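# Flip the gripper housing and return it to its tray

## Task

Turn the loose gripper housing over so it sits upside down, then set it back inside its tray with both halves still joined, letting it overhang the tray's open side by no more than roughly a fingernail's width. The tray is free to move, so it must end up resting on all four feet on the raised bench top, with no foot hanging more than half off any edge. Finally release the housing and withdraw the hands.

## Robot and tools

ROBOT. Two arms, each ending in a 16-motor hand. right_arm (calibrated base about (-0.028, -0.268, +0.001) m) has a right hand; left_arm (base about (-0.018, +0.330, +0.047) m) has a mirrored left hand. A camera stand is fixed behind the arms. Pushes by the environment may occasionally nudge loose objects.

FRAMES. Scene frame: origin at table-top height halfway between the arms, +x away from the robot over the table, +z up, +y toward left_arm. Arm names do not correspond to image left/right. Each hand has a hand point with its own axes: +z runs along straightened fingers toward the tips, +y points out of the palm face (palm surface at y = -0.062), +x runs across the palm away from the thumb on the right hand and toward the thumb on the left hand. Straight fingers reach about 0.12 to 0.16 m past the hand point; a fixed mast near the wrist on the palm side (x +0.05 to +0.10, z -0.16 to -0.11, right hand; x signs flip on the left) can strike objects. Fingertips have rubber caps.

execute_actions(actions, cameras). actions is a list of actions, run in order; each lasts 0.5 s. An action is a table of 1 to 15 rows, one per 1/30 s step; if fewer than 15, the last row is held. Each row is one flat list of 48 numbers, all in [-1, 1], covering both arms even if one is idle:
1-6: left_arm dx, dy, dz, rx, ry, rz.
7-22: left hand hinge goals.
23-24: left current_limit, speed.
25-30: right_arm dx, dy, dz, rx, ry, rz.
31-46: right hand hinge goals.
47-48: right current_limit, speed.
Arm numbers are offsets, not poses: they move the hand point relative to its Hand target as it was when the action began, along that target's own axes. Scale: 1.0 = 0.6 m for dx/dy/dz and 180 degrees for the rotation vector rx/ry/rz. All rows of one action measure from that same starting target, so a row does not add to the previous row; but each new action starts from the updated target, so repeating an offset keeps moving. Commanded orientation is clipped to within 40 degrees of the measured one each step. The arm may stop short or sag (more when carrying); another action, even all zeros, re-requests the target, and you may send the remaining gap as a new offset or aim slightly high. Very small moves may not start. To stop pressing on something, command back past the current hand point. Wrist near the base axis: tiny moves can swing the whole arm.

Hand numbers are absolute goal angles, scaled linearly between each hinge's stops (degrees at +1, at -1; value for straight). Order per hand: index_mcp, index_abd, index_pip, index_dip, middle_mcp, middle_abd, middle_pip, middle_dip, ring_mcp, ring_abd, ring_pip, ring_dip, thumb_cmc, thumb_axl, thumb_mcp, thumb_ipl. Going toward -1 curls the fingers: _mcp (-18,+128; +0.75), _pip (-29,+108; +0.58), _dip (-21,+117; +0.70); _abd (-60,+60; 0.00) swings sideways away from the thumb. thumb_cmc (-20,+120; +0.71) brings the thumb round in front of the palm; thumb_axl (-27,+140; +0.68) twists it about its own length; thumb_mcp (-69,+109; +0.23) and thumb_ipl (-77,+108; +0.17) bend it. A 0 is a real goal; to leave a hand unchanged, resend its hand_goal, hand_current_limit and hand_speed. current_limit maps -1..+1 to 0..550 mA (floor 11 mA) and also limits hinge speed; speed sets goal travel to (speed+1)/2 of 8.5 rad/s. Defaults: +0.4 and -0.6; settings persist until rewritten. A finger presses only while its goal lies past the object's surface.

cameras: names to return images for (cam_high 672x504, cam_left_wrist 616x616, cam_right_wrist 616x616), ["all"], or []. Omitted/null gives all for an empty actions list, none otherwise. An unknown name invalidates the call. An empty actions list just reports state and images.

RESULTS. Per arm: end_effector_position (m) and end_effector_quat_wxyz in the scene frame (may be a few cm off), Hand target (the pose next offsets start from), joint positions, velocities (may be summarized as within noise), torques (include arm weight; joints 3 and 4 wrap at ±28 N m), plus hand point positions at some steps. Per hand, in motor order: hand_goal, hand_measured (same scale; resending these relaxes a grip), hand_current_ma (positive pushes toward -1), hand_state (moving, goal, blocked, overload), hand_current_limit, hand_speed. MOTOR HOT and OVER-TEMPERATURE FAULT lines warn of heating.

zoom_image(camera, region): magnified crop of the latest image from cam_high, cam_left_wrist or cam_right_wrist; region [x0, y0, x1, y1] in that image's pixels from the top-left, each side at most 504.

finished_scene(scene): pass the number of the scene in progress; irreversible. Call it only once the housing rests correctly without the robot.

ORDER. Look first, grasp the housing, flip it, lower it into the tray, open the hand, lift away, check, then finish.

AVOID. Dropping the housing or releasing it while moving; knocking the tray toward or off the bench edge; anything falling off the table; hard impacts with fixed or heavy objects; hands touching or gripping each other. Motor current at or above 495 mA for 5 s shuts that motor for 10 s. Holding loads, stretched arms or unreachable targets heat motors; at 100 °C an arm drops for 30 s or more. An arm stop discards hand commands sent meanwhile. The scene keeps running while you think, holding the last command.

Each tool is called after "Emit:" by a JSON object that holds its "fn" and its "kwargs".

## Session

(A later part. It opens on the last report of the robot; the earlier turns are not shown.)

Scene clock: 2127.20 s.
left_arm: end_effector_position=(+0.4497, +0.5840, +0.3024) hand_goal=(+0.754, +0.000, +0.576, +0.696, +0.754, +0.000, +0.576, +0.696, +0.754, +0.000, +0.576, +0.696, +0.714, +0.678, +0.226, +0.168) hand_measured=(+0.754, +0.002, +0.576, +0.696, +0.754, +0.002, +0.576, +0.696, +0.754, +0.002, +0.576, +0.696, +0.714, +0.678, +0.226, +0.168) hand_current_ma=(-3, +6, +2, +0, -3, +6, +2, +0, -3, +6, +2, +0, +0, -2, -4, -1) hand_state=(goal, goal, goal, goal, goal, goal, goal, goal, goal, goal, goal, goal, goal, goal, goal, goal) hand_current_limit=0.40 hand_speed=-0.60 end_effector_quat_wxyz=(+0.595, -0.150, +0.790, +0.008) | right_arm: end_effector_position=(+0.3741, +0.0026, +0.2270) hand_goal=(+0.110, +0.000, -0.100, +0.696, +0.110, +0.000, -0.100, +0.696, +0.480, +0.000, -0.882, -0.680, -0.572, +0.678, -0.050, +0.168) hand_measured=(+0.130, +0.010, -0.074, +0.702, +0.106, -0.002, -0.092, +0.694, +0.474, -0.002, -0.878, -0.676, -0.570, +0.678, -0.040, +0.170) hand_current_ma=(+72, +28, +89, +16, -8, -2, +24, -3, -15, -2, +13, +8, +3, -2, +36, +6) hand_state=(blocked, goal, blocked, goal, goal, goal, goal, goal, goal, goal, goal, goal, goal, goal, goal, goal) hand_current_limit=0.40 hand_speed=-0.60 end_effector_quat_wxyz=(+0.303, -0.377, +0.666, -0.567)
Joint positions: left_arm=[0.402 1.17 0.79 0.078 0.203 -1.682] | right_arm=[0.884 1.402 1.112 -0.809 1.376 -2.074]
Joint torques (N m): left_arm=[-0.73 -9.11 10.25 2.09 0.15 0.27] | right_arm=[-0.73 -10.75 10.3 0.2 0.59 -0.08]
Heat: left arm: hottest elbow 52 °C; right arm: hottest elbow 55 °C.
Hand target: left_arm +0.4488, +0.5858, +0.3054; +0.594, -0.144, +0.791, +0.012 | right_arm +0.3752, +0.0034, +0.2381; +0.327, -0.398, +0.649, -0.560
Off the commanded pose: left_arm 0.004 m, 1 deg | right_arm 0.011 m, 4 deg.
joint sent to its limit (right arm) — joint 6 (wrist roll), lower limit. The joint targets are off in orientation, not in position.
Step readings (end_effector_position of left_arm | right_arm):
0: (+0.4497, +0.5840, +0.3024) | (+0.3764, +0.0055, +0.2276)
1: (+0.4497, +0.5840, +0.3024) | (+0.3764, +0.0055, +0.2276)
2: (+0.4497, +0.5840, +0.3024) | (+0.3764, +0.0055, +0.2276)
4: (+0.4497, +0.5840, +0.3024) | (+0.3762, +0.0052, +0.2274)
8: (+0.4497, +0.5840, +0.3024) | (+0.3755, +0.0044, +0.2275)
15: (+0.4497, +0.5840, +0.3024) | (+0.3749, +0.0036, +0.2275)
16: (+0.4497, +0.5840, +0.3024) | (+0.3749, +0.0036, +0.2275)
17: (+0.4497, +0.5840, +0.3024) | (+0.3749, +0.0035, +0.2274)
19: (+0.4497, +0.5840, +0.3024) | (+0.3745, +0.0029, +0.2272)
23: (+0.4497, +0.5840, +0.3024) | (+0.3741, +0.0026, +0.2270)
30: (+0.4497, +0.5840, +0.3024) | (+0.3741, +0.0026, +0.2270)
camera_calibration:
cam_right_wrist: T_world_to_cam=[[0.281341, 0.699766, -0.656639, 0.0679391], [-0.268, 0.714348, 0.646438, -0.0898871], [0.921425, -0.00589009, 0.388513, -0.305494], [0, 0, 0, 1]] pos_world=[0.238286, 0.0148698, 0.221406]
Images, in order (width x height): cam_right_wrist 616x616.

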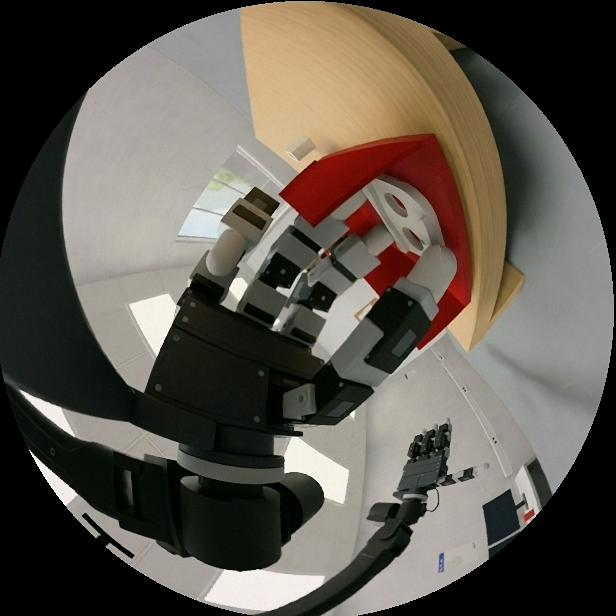

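Emit:
{"fn": "execute_actions", "kwargs": {"actions": [[[0,0,0,0,0,0,0.754,0,0.576,0.696,0.754,0,0.576,0.696,0.754,0,0.576,0.696,0.714,0.678,0.226,0.168,0.4,-0.6,0,-0.016,-0.003,0,0,0,0.11,0,-0.1,0.696,0.11,0,-0.1,0.696,0.48,0,-0.883,-0.681,-0.572,0.678,-0.05,0.168,0.4,-0.6]]], "cameras": ["cam_right_wrist"]}}

Emit:
{"fn": "zoom_image", "kwargs": {"camera": "cam_right_wrist", "region": [320, 140, 480, 300]}}

Scene clock: 2140.23 s.
left_arm: end_effector_position=(+0.4497, +0.5840, +0.3024) hand_goal=(+0.754, +0.000, +0.576, +0.696, +0.754, +0.000, +0.576, +0.696, +0.754, +0.000, +0.576, +0.696, +0.714, +0.678, +0.226, +0.168) hand_measured=(+0.754, +0.002, +0.576, +0.696, +0.754, +0.002, +0.576, +0.696, +0.754, +0.002, +0.576, +0.696, +0.714, +0.678, +0.226, +0.168) hand_current_ma=(-3, +6, +2, +0, -3, +6, +2, +0, -3, +6, +2, +0, +0, -2, -4, -1) hand_state=(goal, goal, goal, goal, goal, goal, goal, goal, goal, goal, goal, goal, goal, goal, goal, goal) hand_current_limit=0.40 hand_speed=-0.60 end_effector_quat_wxyz=(+0.595, -0.150, +0.790, +0.008) | right_arm: end_effector_position=(+0.3715, -0.0008, +0.2270) hand_goal=(+0.110, +0.000, -0.100, +0.696, +0.110, +0.000, -0.100, +0.696, +0.480, +0.000, -0.882, -0.680, -0.572, +0.678, -0.050, +0.168) hand_measured=(+0.130, +0.012, -0.076, +0.702, +0.106, -0.002, -0.096, +0.694, +0.474, -0.002, -0.878, -0.676, -0.570, +0.678, -0.040, +0.170) hand_current_ma=(+72, +29, +78, +16, -8, -2, +13, -3, -15, -2, +13, +8, +3, -2, +36, +10) hand_state=(blocked, goal, blocked, goal, goal, goal, goal, goal, goal, goal, goal, goal, goal, goal, goal, goal) hand_current_limit=0.40 hand_speed=-0.60 end_effector_quat_wxyz=(+0.297, -0.382, +0.664, -0.570)
Joint positions: left_arm=[0.402 1.17 0.79 0.078 0.203 -1.682] | right_arm=[0.884 1.399 1.112 -0.831 1.376 -2.074]
Joint torques (N m): left_arm=[-0.38 -8.53 10.22 2.02 0.17 0.24] | right_arm=[-1.03 -11.05 11.74 0.21 0.65 -0.09]
Heat: left arm: hottest elbow 52 °C; right arm: hottest elbow 55 °C.
Hand target: left_arm +0.4488, +0.5858, +0.3054; +0.594, -0.144, +0.791, +0.012 | right_arm +0.3751, +0.0037, +0.2479; +0.327, -0.398, +0.649, -0.560
Off the commanded pose: left_arm 0.004 m, 1 deg | right_arm 0.022 m, 4 deg.
joint sent to its limit (right arm) — joint 6 (wrist roll), lower limit. The joint targets are off in orientation, not in position.
Step readings (end_effector_position of left_arm | right_arm):
0: (+0.4497, +0.5840, +0.3024) | (+0.3741, +0.0026, +0.2270)
1: (+0.4497, +0.5840, +0.3024) | (+0.3741, +0.0026, +0.2270)
2: (+0.4497, +0.5840, +0.3024) | (+0.3739, +0.0023, +0.2268)
4: (+0.4497, +0.5840, +0.3024) | (+0.3733, +0.0015, +0.2266)
8: (+0.4497, +0.5840, +0.3024) | (+0.3720, -0.0002, +0.2269)
15: (+0.4497, +0.5840, +0.3024) | (+0.3716, -0.0007, +0.2268)
camera_calibration:
cam_right_wrist: T_world_to_cam=[[0.273871, 0.689862, -0.670138, 0.0770063], [-0.260674, 0.723941, 0.638716, -0.0891779], [0.925767, -0.000238335, 0.378095, -0.302363], [0, 0, 0, 1]] pos_world=[0.235582, 0.0113638, 0.222886]
Images, in order (width x height): cam_right_wrist 616x616.

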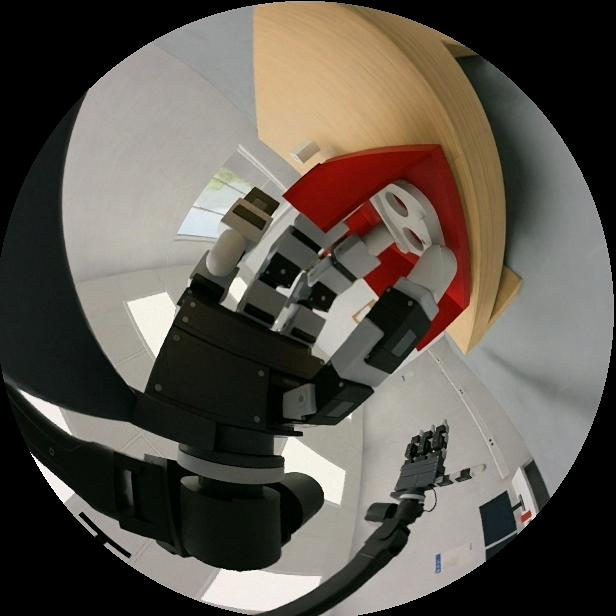

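Scaled by 3.150 from the camera's 616x616 image, which has a finer 880x880 frame.

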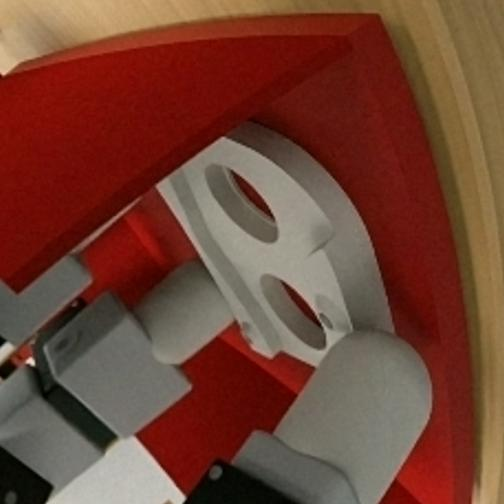

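Emit:
{"fn": "execute_actions", "kwargs": {"actions": [[[0,0,0,0,0,0,0.754,0,0.576,0.696,0.754,0,0.576,0.696,0.754,0,0.576,0.696,0.714,0.678,0.226,0.168,0.4,-0.6,-0.008,-0.008,0,0,0,0,0.11,0,-0.2,0.696,0.11,0,-0.2,0.696,0.48,0,-0.883,-0.681,-0.572,0.678,-0.15,0.168,0.4,-0.6]],[[0,0,0,0,0,0,0.754,0,0.576,0.696,0.754,0,0.576,0.696,0.754,0,0.576,0.696,0.714,0.678,0.226,0.168,0.4,-0.6,0,-0.008,0,0,0,0,0.11,0,-0.35,0.696,0.11,0,-0.35,0.696,0.48,0,-0.883,-0.681,-0.572,0.678,-0.3,0.168,0.4,-0.6]]], "cameras": ["cam_right_wrist"]}}

Emit:
{"fn": "zoom_image", "kwargs": {"camera": "cam_right_wrist", "region": [320, 140, 480, 300]}}

Scene clock: 2151.23 s.
left_arm: end_effector_position=(+0.4497, +0.5840, +0.3024) hand_goal=(+0.754, +0.000, +0.576, +0.696, +0.754, +0.000, +0.576, +0.696, +0.754, +0.000, +0.576, +0.696, +0.714, +0.678, +0.226, +0.168) hand_measured=(+0.754, +0.002, +0.576, +0.696, +0.754, +0.002, +0.576, +0.696, +0.754, +0.002, +0.576, +0.696, +0.714, +0.678, +0.226, +0.168) hand_current_ma=(-3, +6, +2, +0, -3, +6, +2, +0, -3, +6, +2, +0, +0, -2, -4, -1) hand_state=(goal, goal, goal, goal, goal, goal, goal, goal, goal, goal, goal, goal, goal, goal, goal, goal) hand_current_limit=0.40 hand_speed=-0.60 end_effector_quat_wxyz=(+0.595, -0.150, +0.790, +0.008) | right_arm: end_effector_position=(+0.3699, -0.0026, +0.2301) hand_goal=(+0.110, +0.000, -0.350, +0.696, +0.110, +0.000, -0.350, +0.696, +0.480, +0.000, -0.882, -0.680, -0.572, +0.678, -0.300, +0.168) hand_measured=(+0.116, +0.004, -0.334, +0.700, +0.108, -0.002, -0.346, +0.700, +0.474, -0.002, -0.878, -0.676, -0.572, +0.678, -0.274, +0.172) hand_current_ma=(+17, +10, +51, +9, -4, -3, +12, +8, -15, -2, +13, +8, +1, +0, +122, +15) hand_state=(goal, goal, goal, goal, goal, goal, goal, goal, goal, goal, goal, goal, goal, goal, blocked, goal) hand_current_limit=0.40 hand_speed=-0.60 end_effector_quat_wxyz=(+0.289, -0.390, +0.661, -0.573)
Joint positions: left_arm=[0.402 1.17 0.79 0.078 0.203 -1.682] | right_arm=[0.884 1.399 1.125 -0.863 1.374 -2.079]
Joint torques (N m): left_arm=[-1.08 -9.29 10.14 1.91 0.11 0.3] | right_arm=[-0.91 -10.75 13.24 0.35 0.73 -0.04]
Heat: left arm: hottest elbow 52 °C; right arm: hottest elbow 56 °C.
Hand target: left_arm +0.4488, +0.5858, +0.3054; +0.594, -0.144, +0.791, +0.012 | right_arm +0.3788, +0.0074, +0.2572; +0.327, -0.398, +0.649, -0.560
Off the commanded pose: left_arm 0.004 m, 1 deg | right_arm 0.030 m, 5 deg.
joint sent to its limit (right arm) — joint 6 (wrist roll), lower limit. The joint targets are off in orientation, not in position.
Step readings (end_effector_position of left_arm | right_arm):
0: (+0.4497, +0.5840, +0.3024) | (+0.3715, -0.0008, +0.2270)
1: (+0.4497, +0.5840, +0.3024) | (+0.3715, -0.0008, +0.2270)
2: (+0.4497, +0.5840, +0.3024) | (+0.3713, -0.0010, +0.2269)
4: (+0.4497, +0.5840, +0.3024) | (+0.3710, -0.0014, +0.2273)
8: (+0.4497, +0.5840, +0.3024) | (+0.3715, -0.0009, +0.2303)
15: (+0.4497, +0.5840, +0.3024) | (+0.3713, -0.0007, +0.2309)
16: (+0.4497, +0.5840, +0.3024) | (+0.3713, -0.0007, +0.2309)
17: (+0.4497, +0.5840, +0.3024) | (+0.3712, -0.0009, +0.2308)
19: (+0.4497, +0.5840, +0.3024) | (+0.3707, -0.0015, +0.2305)
23: (+0.4497, +0.5840, +0.3024) | (+0.3701, -0.0023, +0.2302)
30: (+0.4497, +0.5840, +0.3024) | (+0.3699, -0.0026, +0.2301)
camera_calibration:
cam_right_wrist: T_world_to_cam=[[0.262062, 0.67796, -0.6868, 0.0889301], [-0.251957, 0.735054, 0.629454, -0.0913066], [0.93158, 0.00808812, 0.363447, -0.300762], [0, 0, 0, 1]] pos_world=[0.233873, 0.00925684, 0.227861]
Images, in order (width x height): cam_right_wrist 616x616.

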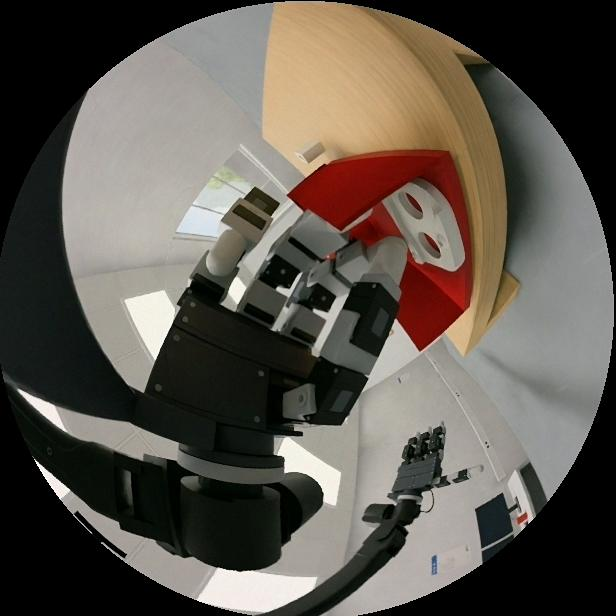

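Scaled by 3.150 from the camera's 616x616 image, which has a finer 880x880 frame.

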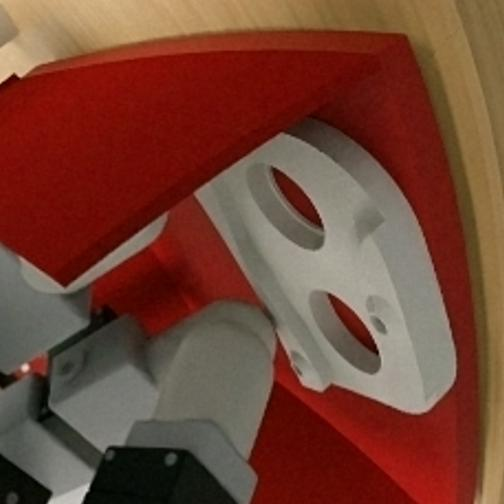

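Emit:
{"fn": "execute_actions", "kwargs": {"actions": [[[0,0,0,0,0,0,0.754,0,0.576,0.696,0.754,0,0.576,0.696,0.754,0,0.576,0.696,0.714,0.678,0.226,0.168,0.4,-0.6,0,0,0,0,0,0,0.11,0,0.358,0.696,0.11,0,0.358,0.696,0.48,0,-0.883,-0.681,-0.572,0.678,0.226,0.168,0.4,-0.6]],[[0,0,0,0,0,0,0.754,0,0.576,0.696,0.754,0,0.576,0.696,0.754,0,0.576,0.696,0.714,0.678,0.226,0.168,0.4,-0.6,0,-0.04,-0.007,0,0,0,0.11,0,0.358,0.696,0.11,0,0.358,0.696,0.48,0,-0.883,-0.681,-0.572,0.678,0.226,0.168,0.4,-0.6]],[[0,0,0,0,0,0,0.754,0,0.576,0.696,0.754,0,0.576,0.696,0.754,0,0.576,0.696,0.714,0.678,0.226,0.168,0.4,-0.6,0,-0.04,-0.007,0,0,0,0.11,0,0.358,0.696,0.11,0,0.358,0.696,0.48,0,-0.883,-0.681,-0.572,0.678,0.226,0.168,0.4,-0.6]]], "cameras": ["cam_right_wrist","cam_high"]}}

Emit:
{"fn": "zoom_image", "kwargs": {"camera": "cam_right_wrist", "region": [300, 60, 560, 320]}}

Scene clock: 2210.70 s.
left_arm: end_effector_position=(+0.4497, +0.5840, +0.3024) hand_goal=(+0.754, +0.000, +0.576, +0.696, +0.754, +0.000, +0.576, +0.696, +0.754, +0.000, +0.576, +0.696, +0.714, +0.678, +0.226, +0.168) hand_measured=(+0.754, +0.002, +0.576, +0.696, +0.754, +0.002, +0.576, +0.696, +0.754, +0.002, +0.576, +0.696, +0.714, +0.678, +0.226, +0.168) hand_current_ma=(-3, +6, +2, +0, -3, +6, +2, +0, -3, +6, +2, +0, +0, -2, -4, -1) hand_state=(goal, goal, goal, goal, goal, goal, goal, goal, goal, goal, goal, goal, goal, goal, goal, goal) hand_current_limit=0.40 hand_speed=-0.60 end_effector_quat_wxyz=(+0.595, -0.150, +0.790, +0.008) | right_arm: end_effector_position=(+0.3730, +0.0012, +0.2775) hand_goal=(+0.110, +0.000, +0.358, +0.696, +0.110, +0.000, +0.358, +0.696, +0.480, +0.000, -0.882, -0.680, -0.572, +0.678, +0.226, +0.168) hand_measured=(+0.106, +0.004, +0.354, +0.696, +0.106, -0.002, +0.354, +0.698, +0.474, -0.002, -0.878, -0.676, -0.574, +0.678, +0.222, +0.166) hand_current_ma=(-10, +8, -12, +1, -10, -3, -12, +7, -15, -2, +13, +8, -3, +0, -12, -6) hand_state=(goal, goal, goal, goal, goal, goal, goal, goal, goal, goal, goal, goal, goal, goal, goal, goal) hand_current_limit=0.40 hand_speed=-0.60 end_effector_quat_wxyz=(+0.288, -0.391, +0.660, -0.573)
Joint positions: left_arm=[0.402 1.17 0.79 0.078 0.203 -1.682] | right_arm=[0.884 1.386 1.239 -0.991 1.374 -2.08]
Joint torques (N m): left_arm=[-0.85 -9.35 10.18 1.96 0.15 0.28] | right_arm=[-0.91 -11.34 13.33 0.28 0.75 -0.02]
Heat: left arm: hottest elbow 53 °C; right arm: hottest elbow 60 °C.
Hand target: left_arm +0.4488, +0.5858, +0.3054; +0.594, -0.144, +0.791, +0.012 | right_arm +0.3788, +0.0085, +0.3059; +0.327, -0.398, +0.649, -0.560
Off the commanded pose: left_arm 0.004 m, 1 deg | right_arm 0.030 m, 5 deg.
joint sent to its limit (right arm) — joint 6 (wrist roll), lower limit. The joint targets are off in orientation, not in position.
Step readings (end_effector_position of left_arm | right_arm):
0: (+0.4497, +0.5840, +0.3024) | (+0.3699, -0.0026, +0.2301)
1: (+0.4497, +0.5840, +0.3024) | (+0.3699, -0.0026, +0.2301)
2: (+0.4497, +0.5840, +0.3024) | (+0.3699, -0.0026, +0.2301)
4: (+0.4497, +0.5840, +0.3024) | (+0.3701, -0.0024, +0.2306)
8: (+0.4497, +0.5840, +0.3024) | (+0.3704, -0.0019, +0.2314)
15: (+0.4497, +0.5840, +0.3024) | (+0.3714, -0.0010, +0.2335)
16: (+0.4497, +0.5840, +0.3024) | (+0.3713, -0.0011, +0.2335)
17: (+0.4497, +0.5840, +0.3024) | (+0.3709, -0.0016, +0.2340)
19: (+0.4497, +0.5840, +0.3024) | (+0.3701, -0.0026, +0.2363)
23: (+0.4497, +0.5840, +0.3024) | (+0.3716, -0.0007, +0.2458)
30: (+0.4497, +0.5840, +0.3024) | (+0.3723, +0.0002, +0.2524)
31: (+0.4497, +0.5840, +0.3024) | (+0.3721, +0.0000, +0.2523)
32: (+0.4497, +0.5840, +0.3024) | (+0.3717, -0.0005, +0.2531)
34: (+0.4497, +0.5840, +0.3024) | (+0.3711, -0.0014, +0.2561)
38: (+0.4497, +0.5840, +0.3024) | (+0.3726, +0.0007, +0.2684)
45: (+0.4497, +0.5840, +0.3024) | (+0.3733, +0.0016, +0.2777)
camera_calibration:
cam_right_wrist: T_world_to_cam=[[0.261317, 0.676661, -0.688363, 0.11883], [-0.251016, 0.736245, 0.628438, -0.123212], [0.932043, 0.00856907, 0.362246, -0.320858], [0, 0, 0, 1]] pos_world=[0.237073, 0.013056, 0.275459]
Images, in order (width x height): cam_high 672x504, cam_right_wrist 616x616.

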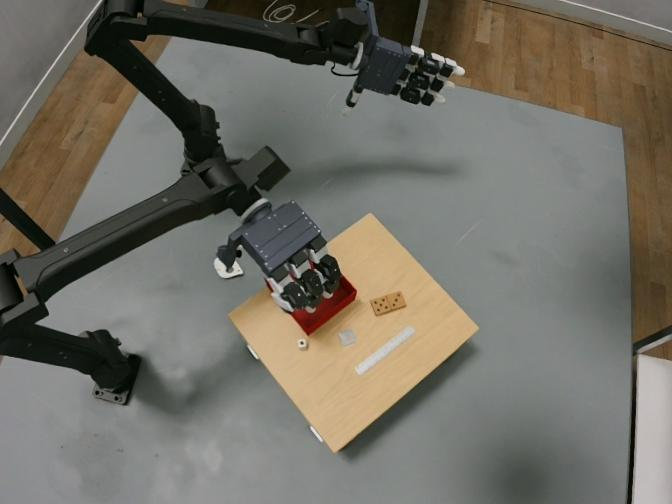

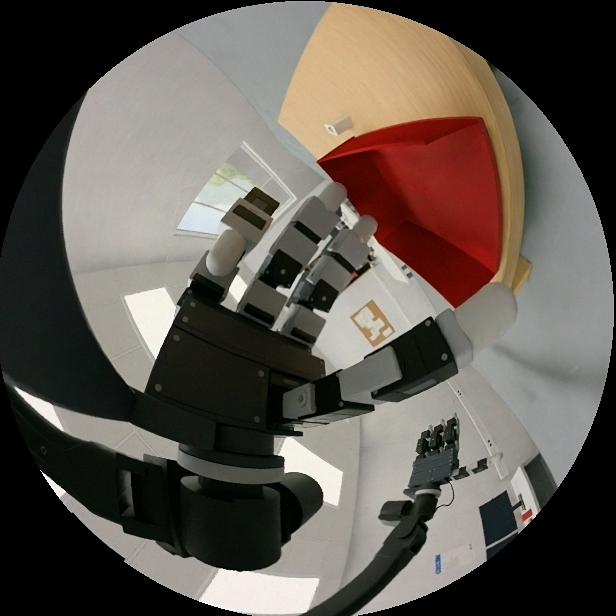

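Scaled by 1.938 from the camera's 616x616 image, which has a finer 880x880 frame.

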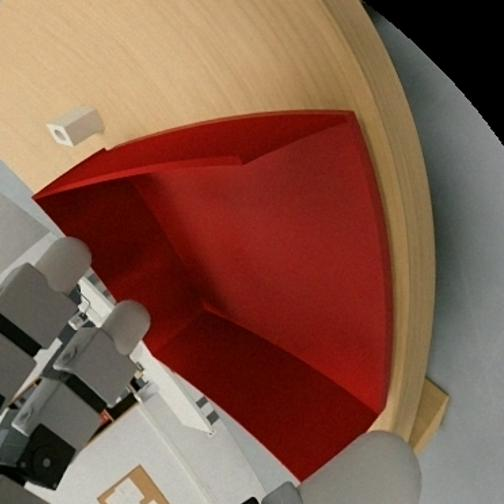

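Emit:
{"fn": "execute_actions", "kwargs": {"actions": []}}

Scene clock: 2257.07 s.
left_arm: end_effector_position=(+0.4497, +0.5840, +0.3024) hand_goal=(+0.754, +0.000, +0.576, +0.696, +0.754, +0.000, +0.576, +0.696, +0.754, +0.000, +0.576, +0.696, +0.714, +0.678, +0.226, +0.168) hand_measured=(+0.754, +0.002, +0.576, +0.696, +0.754, +0.002, +0.576, +0.696, +0.754, +0.002, +0.576, +0.696, +0.714, +0.678, +0.226, +0.168) hand_current_ma=(-3, +6, +2, +0, -3, +6, +2, +0, -3, +6, +2, +0, +0, -2, -4, -1) hand_state=(goal, goal, goal, goal, goal, goal, goal, goal, goal, goal, goal, goal, goal, goal, goal, goal) hand_current_limit=0.40 hand_speed=-0.60 end_effector_quat_wxyz=(+0.595, -0.150, +0.790, +0.008) | right_arm: end_effector_position=(+0.3730, +0.0012, +0.2775) hand_goal=(+0.110, +0.000, +0.358, +0.696, +0.110, +0.000, +0.358, +0.696, +0.480, +0.000, -0.882, -0.680, -0.572, +0.678, +0.226, +0.168) hand_measured=(+0.106, +0.004, +0.354, +0.696, +0.106, -0.002, +0.354, +0.698, +0.474, -0.002, -0.878, -0.676, -0.574, +0.678, +0.222, +0.166) hand_current_ma=(-10, +8, -12, +1, -10, -3, -12, +7, -15, -2, +13, +8, -3, +0, -12, -6) hand_state=(goal, goal, goal, goal, goal, goal, goal, goal, goal, goal, goal, goal, goal, goal, goal, goal) hand_current_limit=0.40 hand_speed=-0.60 end_effector_quat_wxyz=(+0.288, -0.391, +0.660, -0.573)
Joint positions: left_arm=[0.402 1.17 0.79 0.078 0.203 -1.682] | right_arm=[0.884 1.386 1.239 -0.991 1.374 -2.08]
Joint velocities: within noise
Joint torques (N m): left_arm=[-1.38 -9.58 10.35 1.96 0.12 0.24] | right_arm=[-0.85 -10.64 13.31 0.29 0.71 -0.01]
Heat: left arm: hottest elbow 53 °C; right arm: hottest elbow 71 °C.
Hand target: left_arm +0.4488, +0.5858, +0.3054; +0.594, -0.144, +0.791, +0.012 | right_arm +0.3788, +0.0085, +0.3059; +0.327, -0.398, +0.649, -0.560
Off the commanded pose: left_arm 0.004 m, 1 deg | right_arm 0.030 m, 5 deg.
camera_calibration:
cam_left_wrist: T_world_to_cam=[[0.353332, -0.433055, 0.829229, -0.186069], [-0.658349, -0.744856, -0.108471, 0.719194], [0.66463, -0.507596, -0.548283, 0.285613], [0, 0, 0, 1]] pos_world=[0.349398, 0.600094, 0.388902]
cam_right_wrist: T_world_to_cam=[[0.261317, 0.676661, -0.688363, 0.11883], [-0.251016, 0.736245, 0.628438, -0.123212], [0.932043, 0.00856907, 0.362246, -0.320858], [0, 0, 0, 1]] pos_world=[0.237073, 0.013056, 0.275459]

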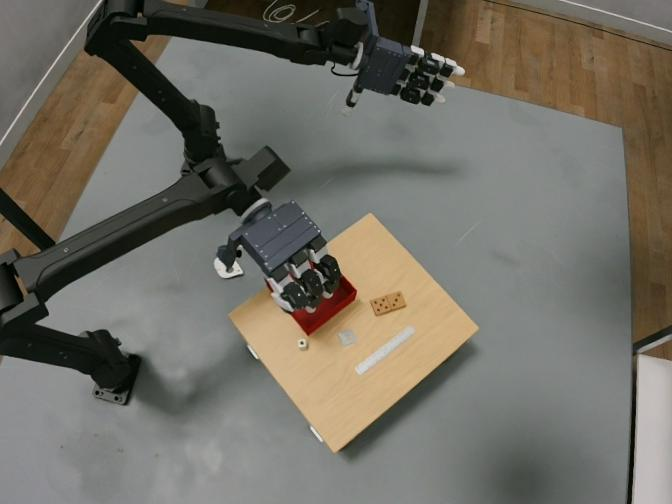

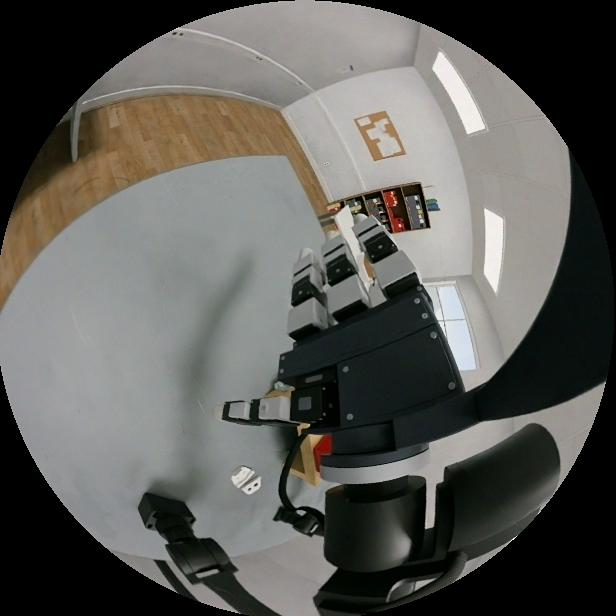

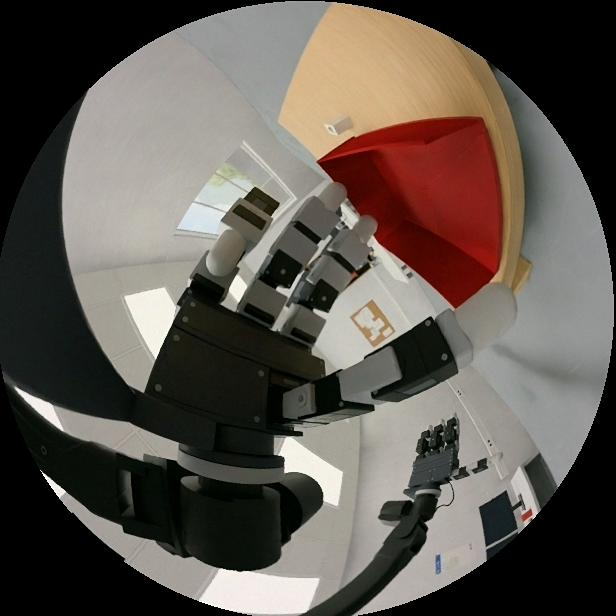

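Emit:
{"fn": "execute_actions", "kwargs": {"actions": [[[0,0,0,0,0,0,0.754,0,0.576,0.696,0.754,0,0.576,0.696,0.754,0,0.576,0.696,0.714,0.678,0.226,0.168,0.4,-0.6,0.05,-0.07,0.015,0,0,0,0.11,0,0.358,0.696,0.11,0,0.358,0.696,0.48,0,-0.883,-0.681,-0.572,0.678,0.226,0.168,0.4,-0.6]],[[0,0,0,0,0,0,0.754,0,0.576,0.696,0.754,0,0.576,0.696,0.754,0,0.576,0.696,0.714,0.678,0.226,0.168,0.4,-0.6,0.05,-0.07,0.015,0,0,0,0.11,0,0.358,0.696,0.11,0,0.358,0.696,0.48,0,-0.883,-0.681,-0.572,0.678,0.226,0.168,0.4,-0.6]],[[0,0,0,0,0,0,0.754,0,0.576,0.696,0.754,0,0.576,0.696,0.754,0,0.576,0.696,0.714,0.678,0.226,0.168,0.4,-0.6,0.1,-0.05,0.015,0,0,0,0.11,0,0.358,0.696,0.11,0,0.358,0.696,0.48,0,-0.883,-0.681,-0.572,0.678,0.226,0.168,0.4,-0.6]],[[0,0,0,0,0,0,0.754,0,0.576,0.696,0.754,0,0.576,0.696,0.754,0,0.576,0.696,0.714,0.678,0.226,0.168,0.4,-0.6,0.1,-0.0,0.015,0,0,0,0.11,0,0.358,0.696,0.11,0,0.358,0.696,0.48,0,-0.883,-0.681,-0.572,0.678,0.226,0.168,0.4,-0.6]]], "cameras": ["all"]}}

Scene clock: 2295.80 s.
left_arm: end_effector_position=(+0.4497, +0.5840, +0.3024) hand_goal=(+0.754, +0.000, +0.576, +0.696, +0.754, +0.000, +0.576, +0.696, +0.754, +0.000, +0.576, +0.696, +0.714, +0.678, +0.226, +0.168) hand_measured=(+0.754, +0.002, +0.576, +0.696, +0.754, +0.002, +0.576, +0.696, +0.754, +0.002, +0.576, +0.696, +0.714, +0.678, +0.226, +0.168) hand_current_ma=(-3, +6, +2, +0, -3, +6, +2, +0, -3, +6, +2, +0, +0, -2, -4, -1) hand_state=(goal, goal, goal, goal, goal, goal, goal, goal, goal, goal, goal, goal, goal, goal, goal, goal) hand_current_limit=0.40 hand_speed=-0.60 end_effector_quat_wxyz=(+0.595, -0.150, +0.790, +0.008) | right_arm: end_effector_position=(+0.3431, -0.1703, +0.4179) hand_goal=(+0.110, +0.000, +0.358, +0.696, +0.110, +0.000, +0.358, +0.696, +0.480, +0.000, -0.882, -0.680, -0.572, +0.678, +0.226, +0.168) hand_measured=(+0.104, +0.004, +0.354, +0.696, +0.104, -0.002, +0.354, +0.698, +0.474, -0.002, -0.878, -0.676, -0.572, +0.678, +0.224, +0.166) hand_current_ma=(-15, +7, -10, +1, -14, -3, -10, +6, -15, -2, +13, +8, -1, +0, -7, -6) hand_state=(goal, goal, goal, goal, goal, goal, goal, goal, goal, goal, goal, goal, goal, goal, goal, goal) hand_current_limit=0.40 hand_speed=-0.60 end_effector_quat_wxyz=(+0.240, -0.290, +0.719, -0.585)
Joint positions: left_arm=[0.402 1.17 0.79 0.078 0.203 -1.682] | right_arm=[0.627 1.095 1.364 -1.335 1.339 -2.081]
Joint torques (N m): left_arm=[-1.03 -9.93 10.11 1.91 0.18 0.32] | right_arm=[-1.26 -5.48 9.01 0.58 0.68 0.01]
Heat: left arm: hottest elbow 53 °C; right arm: hottest elbow 73 °C.
Hand target: left_arm +0.4488, +0.5858, +0.3054; +0.594, -0.144, +0.791, +0.012 | right_arm +0.3429, -0.1736, +0.4165; +0.326, -0.398, +0.649, -0.560
Off the commanded pose: left_arm 0.004 m, 1 deg | right_arm 0.004 m, 18 deg.
joint sent to its limit (right arm) — joint 6 (wrist roll), lower limit. The joint targets are off in orientation, not in position.
Step readings (end_effector_position of left_arm | right_arm):
0: (+0.4497, +0.5840, +0.3024) | (+0.3730, +0.0012, +0.2775)
1: (+0.4497, +0.5840, +0.3024) | (+0.3728, +0.0010, +0.2774)
2: (+0.4497, +0.5840, +0.3024) | (+0.3724, -0.0005, +0.2781)
4: (+0.4497, +0.5840, +0.3024) | (+0.3709, -0.0063, +0.2814)
8: (+0.4497, +0.5840, +0.3024) | (+0.3713, -0.0214, +0.2997)
15: (+0.4497, +0.5840, +0.3024) | (+0.3731, -0.0290, +0.3253)
16: (+0.4497, +0.5840, +0.3024) | (+0.3730, -0.0289, +0.3254)
17: (+0.4497, +0.5840, +0.3024) | (+0.3726, -0.0308, +0.3255)
19: (+0.4497, +0.5840, +0.3024) | (+0.3715, -0.0368, +0.3276)
23: (+0.4497, +0.5840, +0.3024) | (+0.3738, -0.0514, +0.3420)
30: (+0.4497, +0.5840, +0.3024) | (+0.3746, -0.0597, +0.3627)
31: (+0.4497, +0.5840, +0.3024) | (+0.3745, -0.0599, +0.3630)
32: (+0.4497, +0.5840, +0.3024) | (+0.3741, -0.0625, +0.3630)
34: (+0.4497, +0.5840, +0.3024) | (+0.3712, -0.0716, +0.3642)
38: (+0.4497, +0.5840, +0.3024) | (+0.3661, -0.1000, +0.3793)
45: (+0.4497, +0.5840, +0.3024) | (+0.3585, -0.1188, +0.3980)
46: (+0.4497, +0.5840, +0.3024) | (+0.3584, -0.1187, +0.3978)
47: (+0.4497, +0.5840, +0.3024) | (+0.3585, -0.1206, +0.3973)
49: (+0.4497, +0.5840, +0.3024) | (+0.3576, -0.1277, +0.3978)
53: (+0.4497, +0.5840, +0.3024) | (+0.3518, -0.1547, +0.4053)
60: (+0.4497, +0.5840, +0.3024) | (+0.3433, -0.1707, +0.4190)
camera_calibration:
cam_left_wrist: T_world_to_cam=[[0.353332, -0.433055, 0.829229, -0.186069], [-0.658349, -0.744856, -0.108471, 0.719194], [0.66463, -0.507596, -0.548283, 0.285613], [0, 0, 0, 1]] pos_world=[0.349398, 0.600094, 0.388902]
cam_right_wrist: T_world_to_cam=[[0.439109, 0.639863, -0.630681, 0.24788], [-0.0914192, 0.730157, 0.677136, -0.168824], [0.89377, -0.239681, 0.379114, -0.378489], [0, 0, 0, 1]] pos_world=[0.214002, -0.126057, 0.414141]

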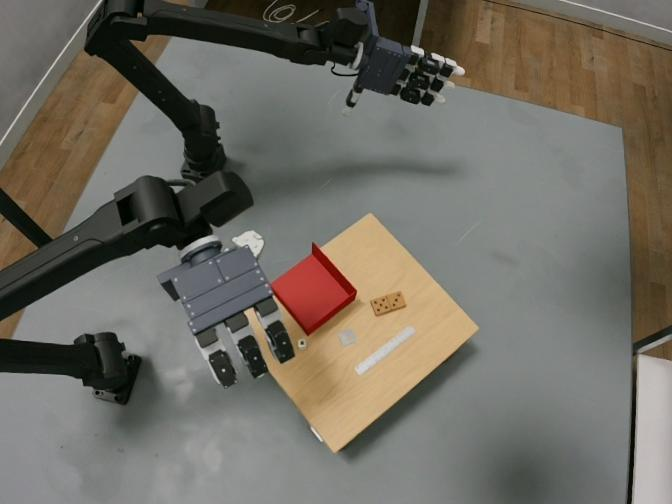

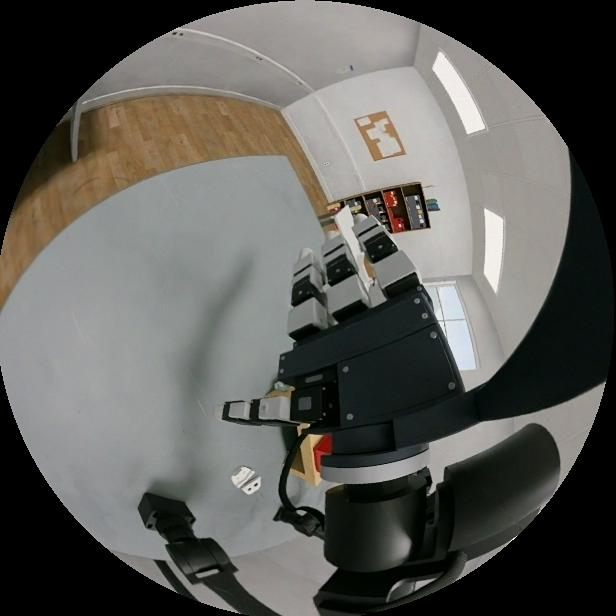

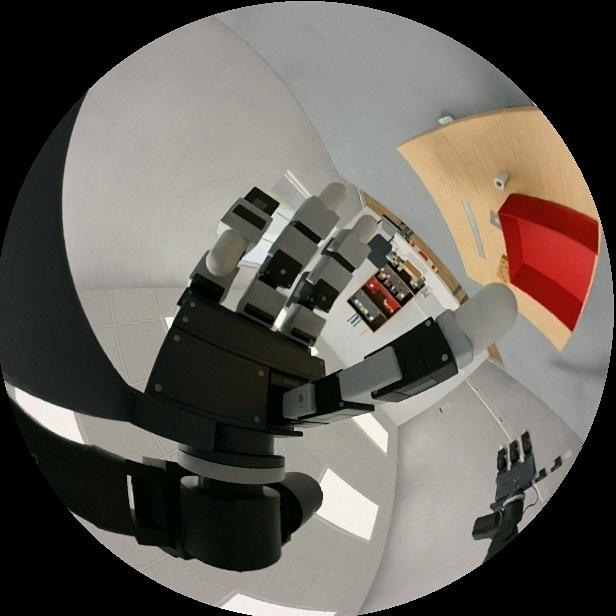

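Emit:
{"fn": "zoom_image", "kwargs": {"camera": "cam_high", "region": [200, 200, 380, 350]}}

Emit:
{"fn": "zoom_image", "kwargs": {"camera": "cam_left_wrist", "region": [200, 440, 300, 520]}}

Scaled by 2.800 from the camera's 672x504 image, which has a finer 960x720 frame.

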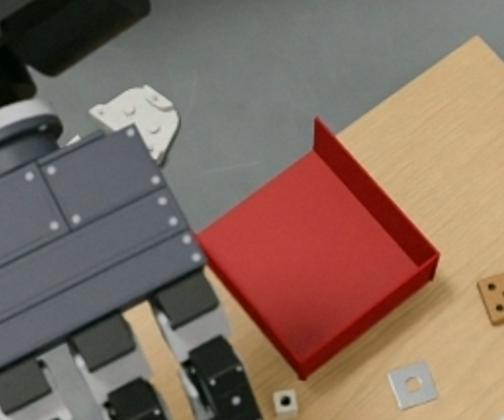

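Scaled by 5.040 from the camera's 616x616 image, which has a finer 880x880 frame.

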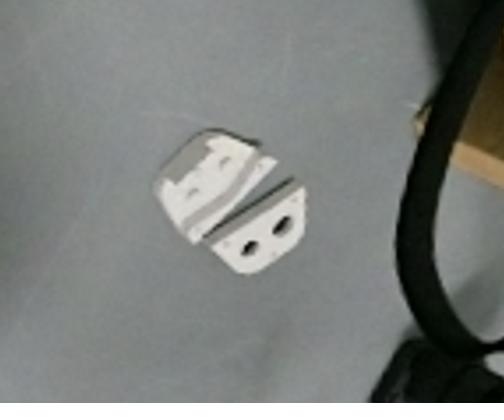

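Emit:
{"fn": "execute_actions", "kwargs": {"actions": [[[0,0,0,0,0,0,0.754,0,0.576,0.696,0.754,0,0.576,0.696,0.754,0,0.576,0.696,0.714,0.678,0.226,0.168,0.4,-0.6,-0.073,0.011,-0.076,-0.148,0,0,0.48,0,-0.883,-0.681,0.48,0,-0.883,-0.681,0.48,0,-0.883,-0.681,0.714,0.678,0.226,0.168,0.4,-0.4]],[[0,0,0,0,0,0,0.754,0,0.576,0.696,0.754,0,0.576,0.696,0.754,0,0.576,0.696,0.714,0.678,0.226,0.168,0.4,-0.6,-0.0945,0.074,-0.078,-0.148,0,0,0.48,0,-0.883,-0.681,0.48,0,-0.883,-0.681,0.48,0,-0.883,-0.681,0.714,0.678,0.226,0.168,0.4,-0.4]],[[0,0,0,0,0,0,0.754,0,0.576,0.696,0.754,0,0.576,0.696,0.754,0,0.576,0.696,0.714,0.678,0.226,0.168,0.4,-0.6,-0.095,0.109,-0.022,-0.148,0,0,0.48,0,-0.883,-0.681,0.48,0,-0.883,-0.681,0.48,0,-0.883,-0.681,0.714,0.678,0.226,0.168,0.4,-0.4]],[[0,0,0,0,0,0,0.754,0,0.576,0.696,0.754,0,0.576,0.696,0.754,0,0.576,0.696,0.714,0.678,0.226,0.168,0.4,-0.6,-0.103,0.093,0.046,0,0,0,0.48,0,-0.883,-0.681,0.48,0,-0.883,-0.681,0.48,0,-0.883,-0.681,0.714,0.678,0.226,0.168,0.4,-0.4]]], "cameras": ["cam_high","cam_right_wrist"]}}

Scene clock: 2321.70 s.
left_arm: end_effector_position=(+0.4497, +0.5840, +0.3024) hand_goal=(+0.754, +0.000, +0.576, +0.696, +0.754, +0.000, +0.576, +0.696, +0.754, +0.000, +0.576, +0.696, +0.714, +0.678, +0.226, +0.168) hand_measured=(+0.754, +0.002, +0.576, +0.696, +0.754, +0.002, +0.576, +0.696, +0.754, +0.002, +0.576, +0.696, +0.714, +0.678, +0.226, +0.168) hand_current_ma=(-3, +6, +2, +0, -3, +6, +2, +0, -3, +6, +2, +0, +0, -2, -4, -1) hand_state=(goal, goal, goal, goal, goal, goal, goal, goal, goal, goal, goal, goal, goal, goal, goal, goal) hand_current_limit=0.40 hand_speed=-0.60 end_effector_quat_wxyz=(+0.595, -0.150, +0.790, +0.008) | right_arm: end_effector_position=(+0.2355, +0.1212, +0.3336) hand_goal=(+0.480, +0.000, -0.882, -0.680, +0.480, +0.000, -0.882, -0.680, +0.480, +0.000, -0.882, -0.680, +0.714, +0.678, +0.226, +0.168) hand_measured=(+0.482, +0.002, -0.876, -0.678, +0.482, -0.002, -0.876, -0.678, +0.482, -0.002, -0.878, -0.678, +0.714, +0.678, +0.222, +0.166) hand_current_ma=(+6, +6, +15, +7, +5, -3, +15, +6, +6, -2, +13, +7, +0, +0, -11, -6) hand_state=(goal, goal, goal, goal, goal, goal, goal, goal, goal, goal, goal, goal, goal, goal, goal, goal) hand_current_limit=0.40 hand_speed=-0.40 end_effector_quat_wxyz=(+0.034, -0.518, +0.854, +0.012)
Joint positions: left_arm=[0.402 1.17 0.79 0.078 0.203 -1.682] | right_arm=[0.754 1.522 1.698 -1.674 -0.008 -1.875]
Joint torques (N m): left_arm=[-1.14 -9.41 10.19 2.1 0.11 0.28] | right_arm=[-1.2 -12.04 12.82 0.03 -0.25 0.16]
Heat: left arm: hottest elbow 53 °C; right arm: hottest elbow 66 °C.
Hand target: left_arm +0.4488, +0.5858, +0.3054; +0.594, -0.144, +0.791, +0.012 | right_arm +0.2426, +0.1268, +0.3571; -0.006, -0.515, +0.857, -0.012
Off the commanded pose: left_arm 0.004 m, 1 deg | right_arm 0.025 m, 5 deg.
joint sent to its limit (right arm) — joint 4 (wrist pitch), lower limit. The joint targets are off in orientation, not in position.
Step readings (end_effector_position of left_arm | right_arm):
0: (+0.4497, +0.5840, +0.3024) | (+0.3431, -0.1703, +0.4179)
1: (+0.4497, +0.5840, +0.3024) | (+0.3423, -0.1685, +0.4156)
2: (+0.4497, +0.5840, +0.3024) | (+0.3383, -0.1617, +0.4091)
4: (+0.4497, +0.5840, +0.3024) | (+0.3244, -0.1435, +0.3949)
8: (+0.4497, +0.5840, +0.3024) | (+0.3156, -0.1209, +0.3957)
15: (+0.4497, +0.5840, +0.3024) | (+0.3164, -0.1142, +0.3979)
16: (+0.4497, +0.5840, +0.3024) | (+0.3146, -0.1119, +0.3966)
17: (+0.4497, +0.5840, +0.3024) | (+0.3086, -0.1031, +0.3941)
19: (+0.4497, +0.5840, +0.3024) | (+0.2941, -0.0777, +0.3941)
23: (+0.4497, +0.5840, +0.3024) | (+0.2874, -0.0443, +0.3985)
30: (+0.4497, +0.5840, +0.3024) | (+0.2878, -0.0341, +0.3865)
31: (+0.4497, +0.5840, +0.3024) | (+0.2862, -0.0317, +0.3861)
32: (+0.4497, +0.5840, +0.3024) | (+0.2797, -0.0227, +0.3871)
34: (+0.4497, +0.5840, +0.3024) | (+0.2643, +0.0003, +0.3915)
38: (+0.4497, +0.5840, +0.3024) | (+0.2538, +0.0289, +0.3886)
45: (+0.4497, +0.5840, +0.3024) | (+0.2587, +0.0454, +0.3737)
46: (+0.4497, +0.5840, +0.3024) | (+0.2587, +0.0462, +0.3736)
47: (+0.4497, +0.5840, +0.3024) | (+0.2575, +0.0491, +0.3727)
49: (+0.4497, +0.5840, +0.3024) | (+0.2531, +0.0596, +0.3699)
53: (+0.4497, +0.5840, +0.3024) | (+0.2323, +0.0977, +0.3542)
60: (+0.4497, +0.5840, +0.3024) | (+0.2301, +0.1206, +0.3290)
camera_calibration:
cam_right_wrist: T_world_to_cam=[[-0.230719, 0.97075, 0.0664293, -0.0594691], [0.654133, 0.104202, 0.749167, -0.458148], [0.720332, 0.216301, -0.659041, 0.151328], [0, 0, 0, 1]] pos_world=[0.176962, 0.0727372, 0.446911]
Images, in order (width x height): cam_high 672x504, cam_right_wrist 616x616.

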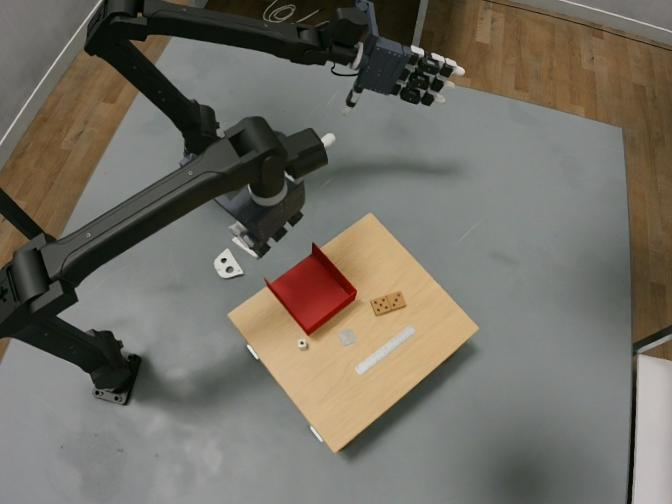

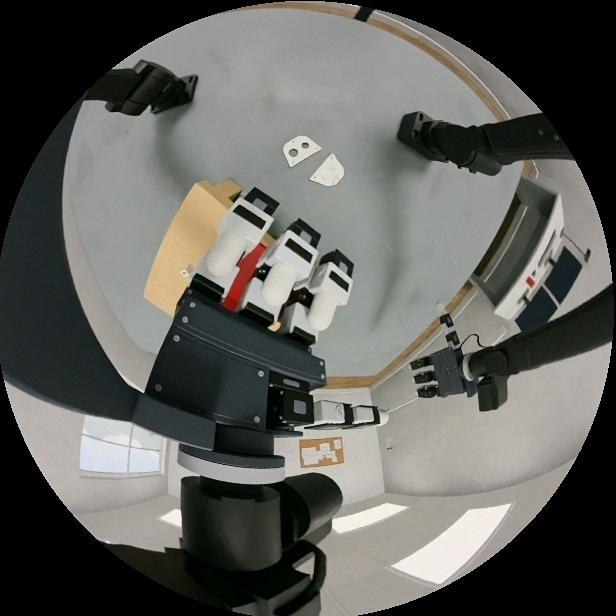

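Emit:
{"fn": "zoom_image", "kwargs": {"camera": "cam_right_wrist", "region": [260, 110, 370, 210]}}

Emit:
{"fn": "zoom_image", "kwargs": {"camera": "cam_high", "region": [190, 210, 290, 300]}}

Scaled by 4.582 from the camera's 616x616 image, which has a finer 880x880 frame.

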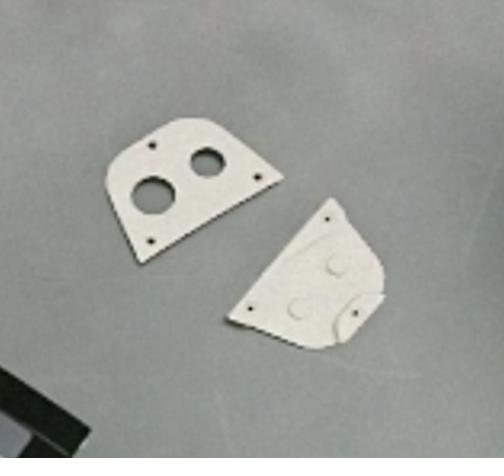

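Scaled by 5.040 from the camera's 672x504 image, which has a finer 960x720 frame.

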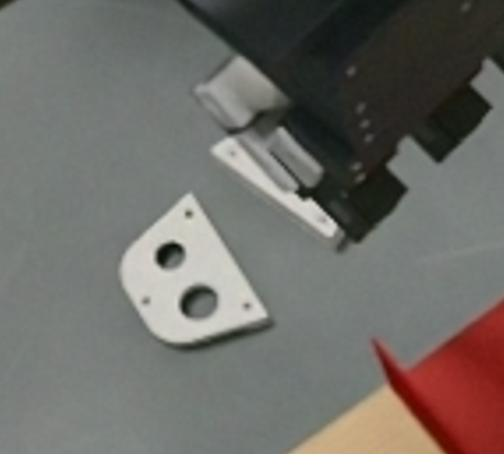

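Emit:
{"fn": "execute_actions", "kwargs": {"actions": [[[0,0,0,0,0,0,0.754,0,0.576,0.696,0.754,0,0.576,0.696,0.754,0,0.576,0.696,0.714,0.678,0.226,0.168,0.4,-0.6,0.051,-0.003,0.067,0,0,0,0.48,0,-0.883,-0.681,0.48,0,-0.883,-0.681,0.343,0,0.139,0.696,0.714,0.678,0.226,0.168,-0.6,-0.4]],[[0,0,0,0,0,0,0.754,0,0.576,0.696,0.754,0,0.576,0.696,0.754,0,0.576,0.696,0.714,0.678,0.226,0.168,0.4,-0.6,0.051,-0.003,0.067,0,0,0,0.48,0,-0.883,-0.681,0.48,0,-0.883,-0.681,0.343,0,0.139,0.696,0.714,0.678,0.226,0.168,-0.6,-0.4]],[[0,0,0,0,0,0,0.754,0,0.576,0.696,0.754,0,0.576,0.696,0.754,0,0.576,0.696,0.714,0.678,0.226,0.168,0.4,-0.6,0.051,-0.003,0.067,0,0,0,0.48,0,-0.883,-0.681,0.48,0,-0.883,-0.681,0.343,0,0.139,0.696,0.714,0.678,0.226,0.168,-0.6,-0.4]]], "cameras": ["cam_high","cam_right_wrist"]}}

Scene clock: 2487.20 s.
left_arm: end_effector_position=(+0.4497, +0.5840, +0.3024) hand_goal=(+0.754, +0.000, +0.576, +0.696, +0.754, +0.000, +0.576, +0.696, +0.754, +0.000, +0.576, +0.696, +0.714, +0.678, +0.226, +0.168) hand_measured=(+0.754, +0.002, +0.576, +0.696, +0.754, +0.002, +0.576, +0.696, +0.754, +0.002, +0.576, +0.696, +0.714, +0.678, +0.226, +0.168) hand_current_ma=(-3, +6, +2, +0, -3, +6, +2, +0, -3, +6, +2, +0, +0, -2, -4, -1) hand_state=(goal, goal, goal, goal, goal, goal, goal, goal, goal, goal, goal, goal, goal, goal, goal, goal) hand_current_limit=0.40 hand_speed=-0.60 end_effector_quat_wxyz=(+0.595, -0.150, +0.790, +0.008) | right_arm: end_effector_position=(+0.2039, +0.0418, +0.2330) hand_goal=(+0.480, +0.000, -0.882, -0.680, +0.480, +0.000, -0.882, -0.680, +0.344, +0.000, +0.140, +0.696, +0.714, +0.678, +0.226, +0.168) hand_measured=(+0.482, +0.002, -0.876, -0.678, +0.482, -0.002, -0.876, -0.678, +0.356, +0.000, +0.140, +0.694, +0.714, +0.678, +0.222, +0.166) hand_current_ma=(+6, +6, +14, +7, +5, -3, +14, +6, +35, -1, -1, -7, +0, +0, -11, -6) hand_state=(goal, goal, goal, goal, goal, goal, goal, goal, goal, goal, goal, goal, goal, goal, goal, goal) hand_current_limit=-0.60 hand_speed=-0.40 end_effector_quat_wxyz=(-0.018, -0.513, +0.858, -0.015)
Joint positions: left_arm=[0.402 1.17 0.79 0.078 0.203 -1.682] | right_arm=[0.68 1.38 1.29 -1.521 0.023 -1.936]
Joint torques (N m): left_arm=[-0.79 -9.23 10.26 1.99 0.18 0.29] | right_arm=[-0.97 -10.64 8.32 0.32 -0.21 -0.04]
Heat: left arm: hottest elbow 53 °C; right arm: hottest elbow 72 °C.
Hand target: left_arm +0.4488, +0.5858, +0.3054; +0.594, -0.144, +0.791, +0.012 | right_arm +0.2046, +0.0401, +0.2386; -0.006, -0.515, +0.857, -0.012
Off the commanded pose: left_arm 0.004 m, 1 deg | right_arm 0.006 m, 1 deg.
Step readings (end_effector_position of left_arm | right_arm):
0: (+0.4497, +0.5840, +0.3024) | (+0.2355, +0.1213, +0.3336)
1: (+0.4497, +0.5840, +0.3024) | (+0.2356, +0.1212, +0.3335)
2: (+0.4497, +0.5840, +0.3024) | (+0.2359, +0.1209, +0.3334)
4: (+0.4497, +0.5840, +0.3024) | (+0.2366, +0.1176, +0.3300)
8: (+0.4497, +0.5840, +0.3024) | (+0.2324, +0.1082, +0.3161)
15: (+0.4497, +0.5840, +0.3024) | (+0.2320, +0.1038, +0.3088)
16: (+0.4497, +0.5840, +0.3024) | (+0.2318, +0.1032, +0.3081)
17: (+0.4497, +0.5840, +0.3024) | (+0.2309, +0.1015, +0.3059)
19: (+0.4497, +0.5840, +0.3024) | (+0.2260, +0.0936, +0.2954)
23: (+0.4497, +0.5840, +0.3024) | (+0.2154, +0.0755, +0.2746)
30: (+0.4497, +0.5840, +0.3024) | (+0.2173, +0.0718, +0.2686)
31: (+0.4497, +0.5840, +0.3024) | (+0.2172, +0.0717, +0.2685)
32: (+0.4497, +0.5840, +0.3024) | (+0.2167, +0.0704, +0.2662)
34: (+0.4497, +0.5840, +0.3024) | (+0.2126, +0.0637, +0.2564)
38: (+0.4497, +0.5840, +0.3024) | (+0.2011, +0.0449, +0.2366)
45: (+0.4497, +0.5840, +0.3024) | (+0.2041, +0.0420, +0.2310)
camera_calibration:
cam_right_wrist: T_world_to_cam=[[-0.216565, 0.976106, -0.0178063, 0.0335164], [0.700176, 0.168004, 0.693922, -0.353033], [0.680333, 0.137812, -0.71983, 0.150608], [0, 0, 0, 1]] pos_world=[0.15198, 0.00583992, 0.353986]
Images, in order (width x height): cam_high 672x504, cam_right_wrist 616x616.

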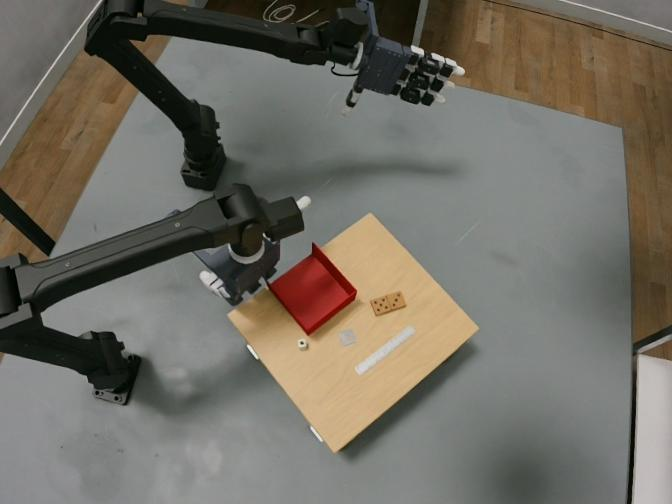

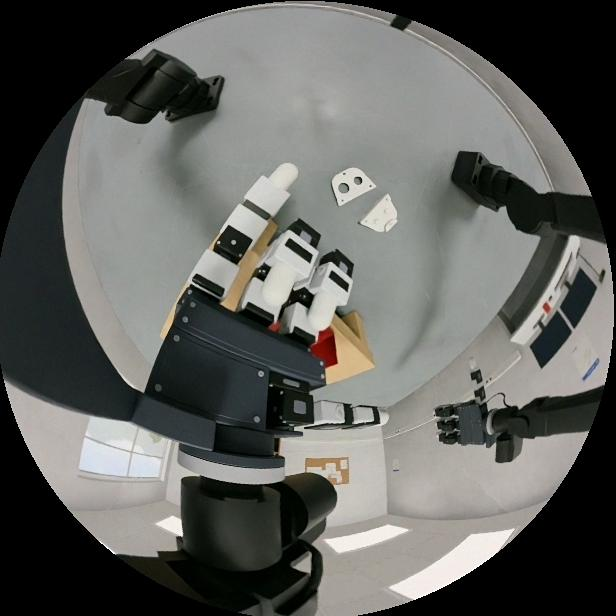

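Emit:
{"fn": "zoom_image", "kwargs": {"camera": "cam_right_wrist", "region": [320, 155, 410, 245]}}

Scaled by 5.600 from the camera's 616x616 image, which has a finer 880x880 frame.

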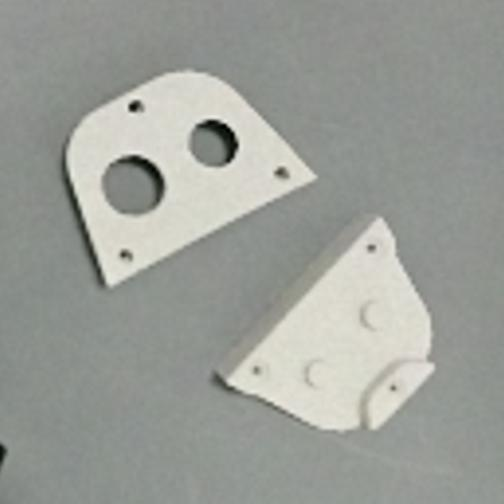

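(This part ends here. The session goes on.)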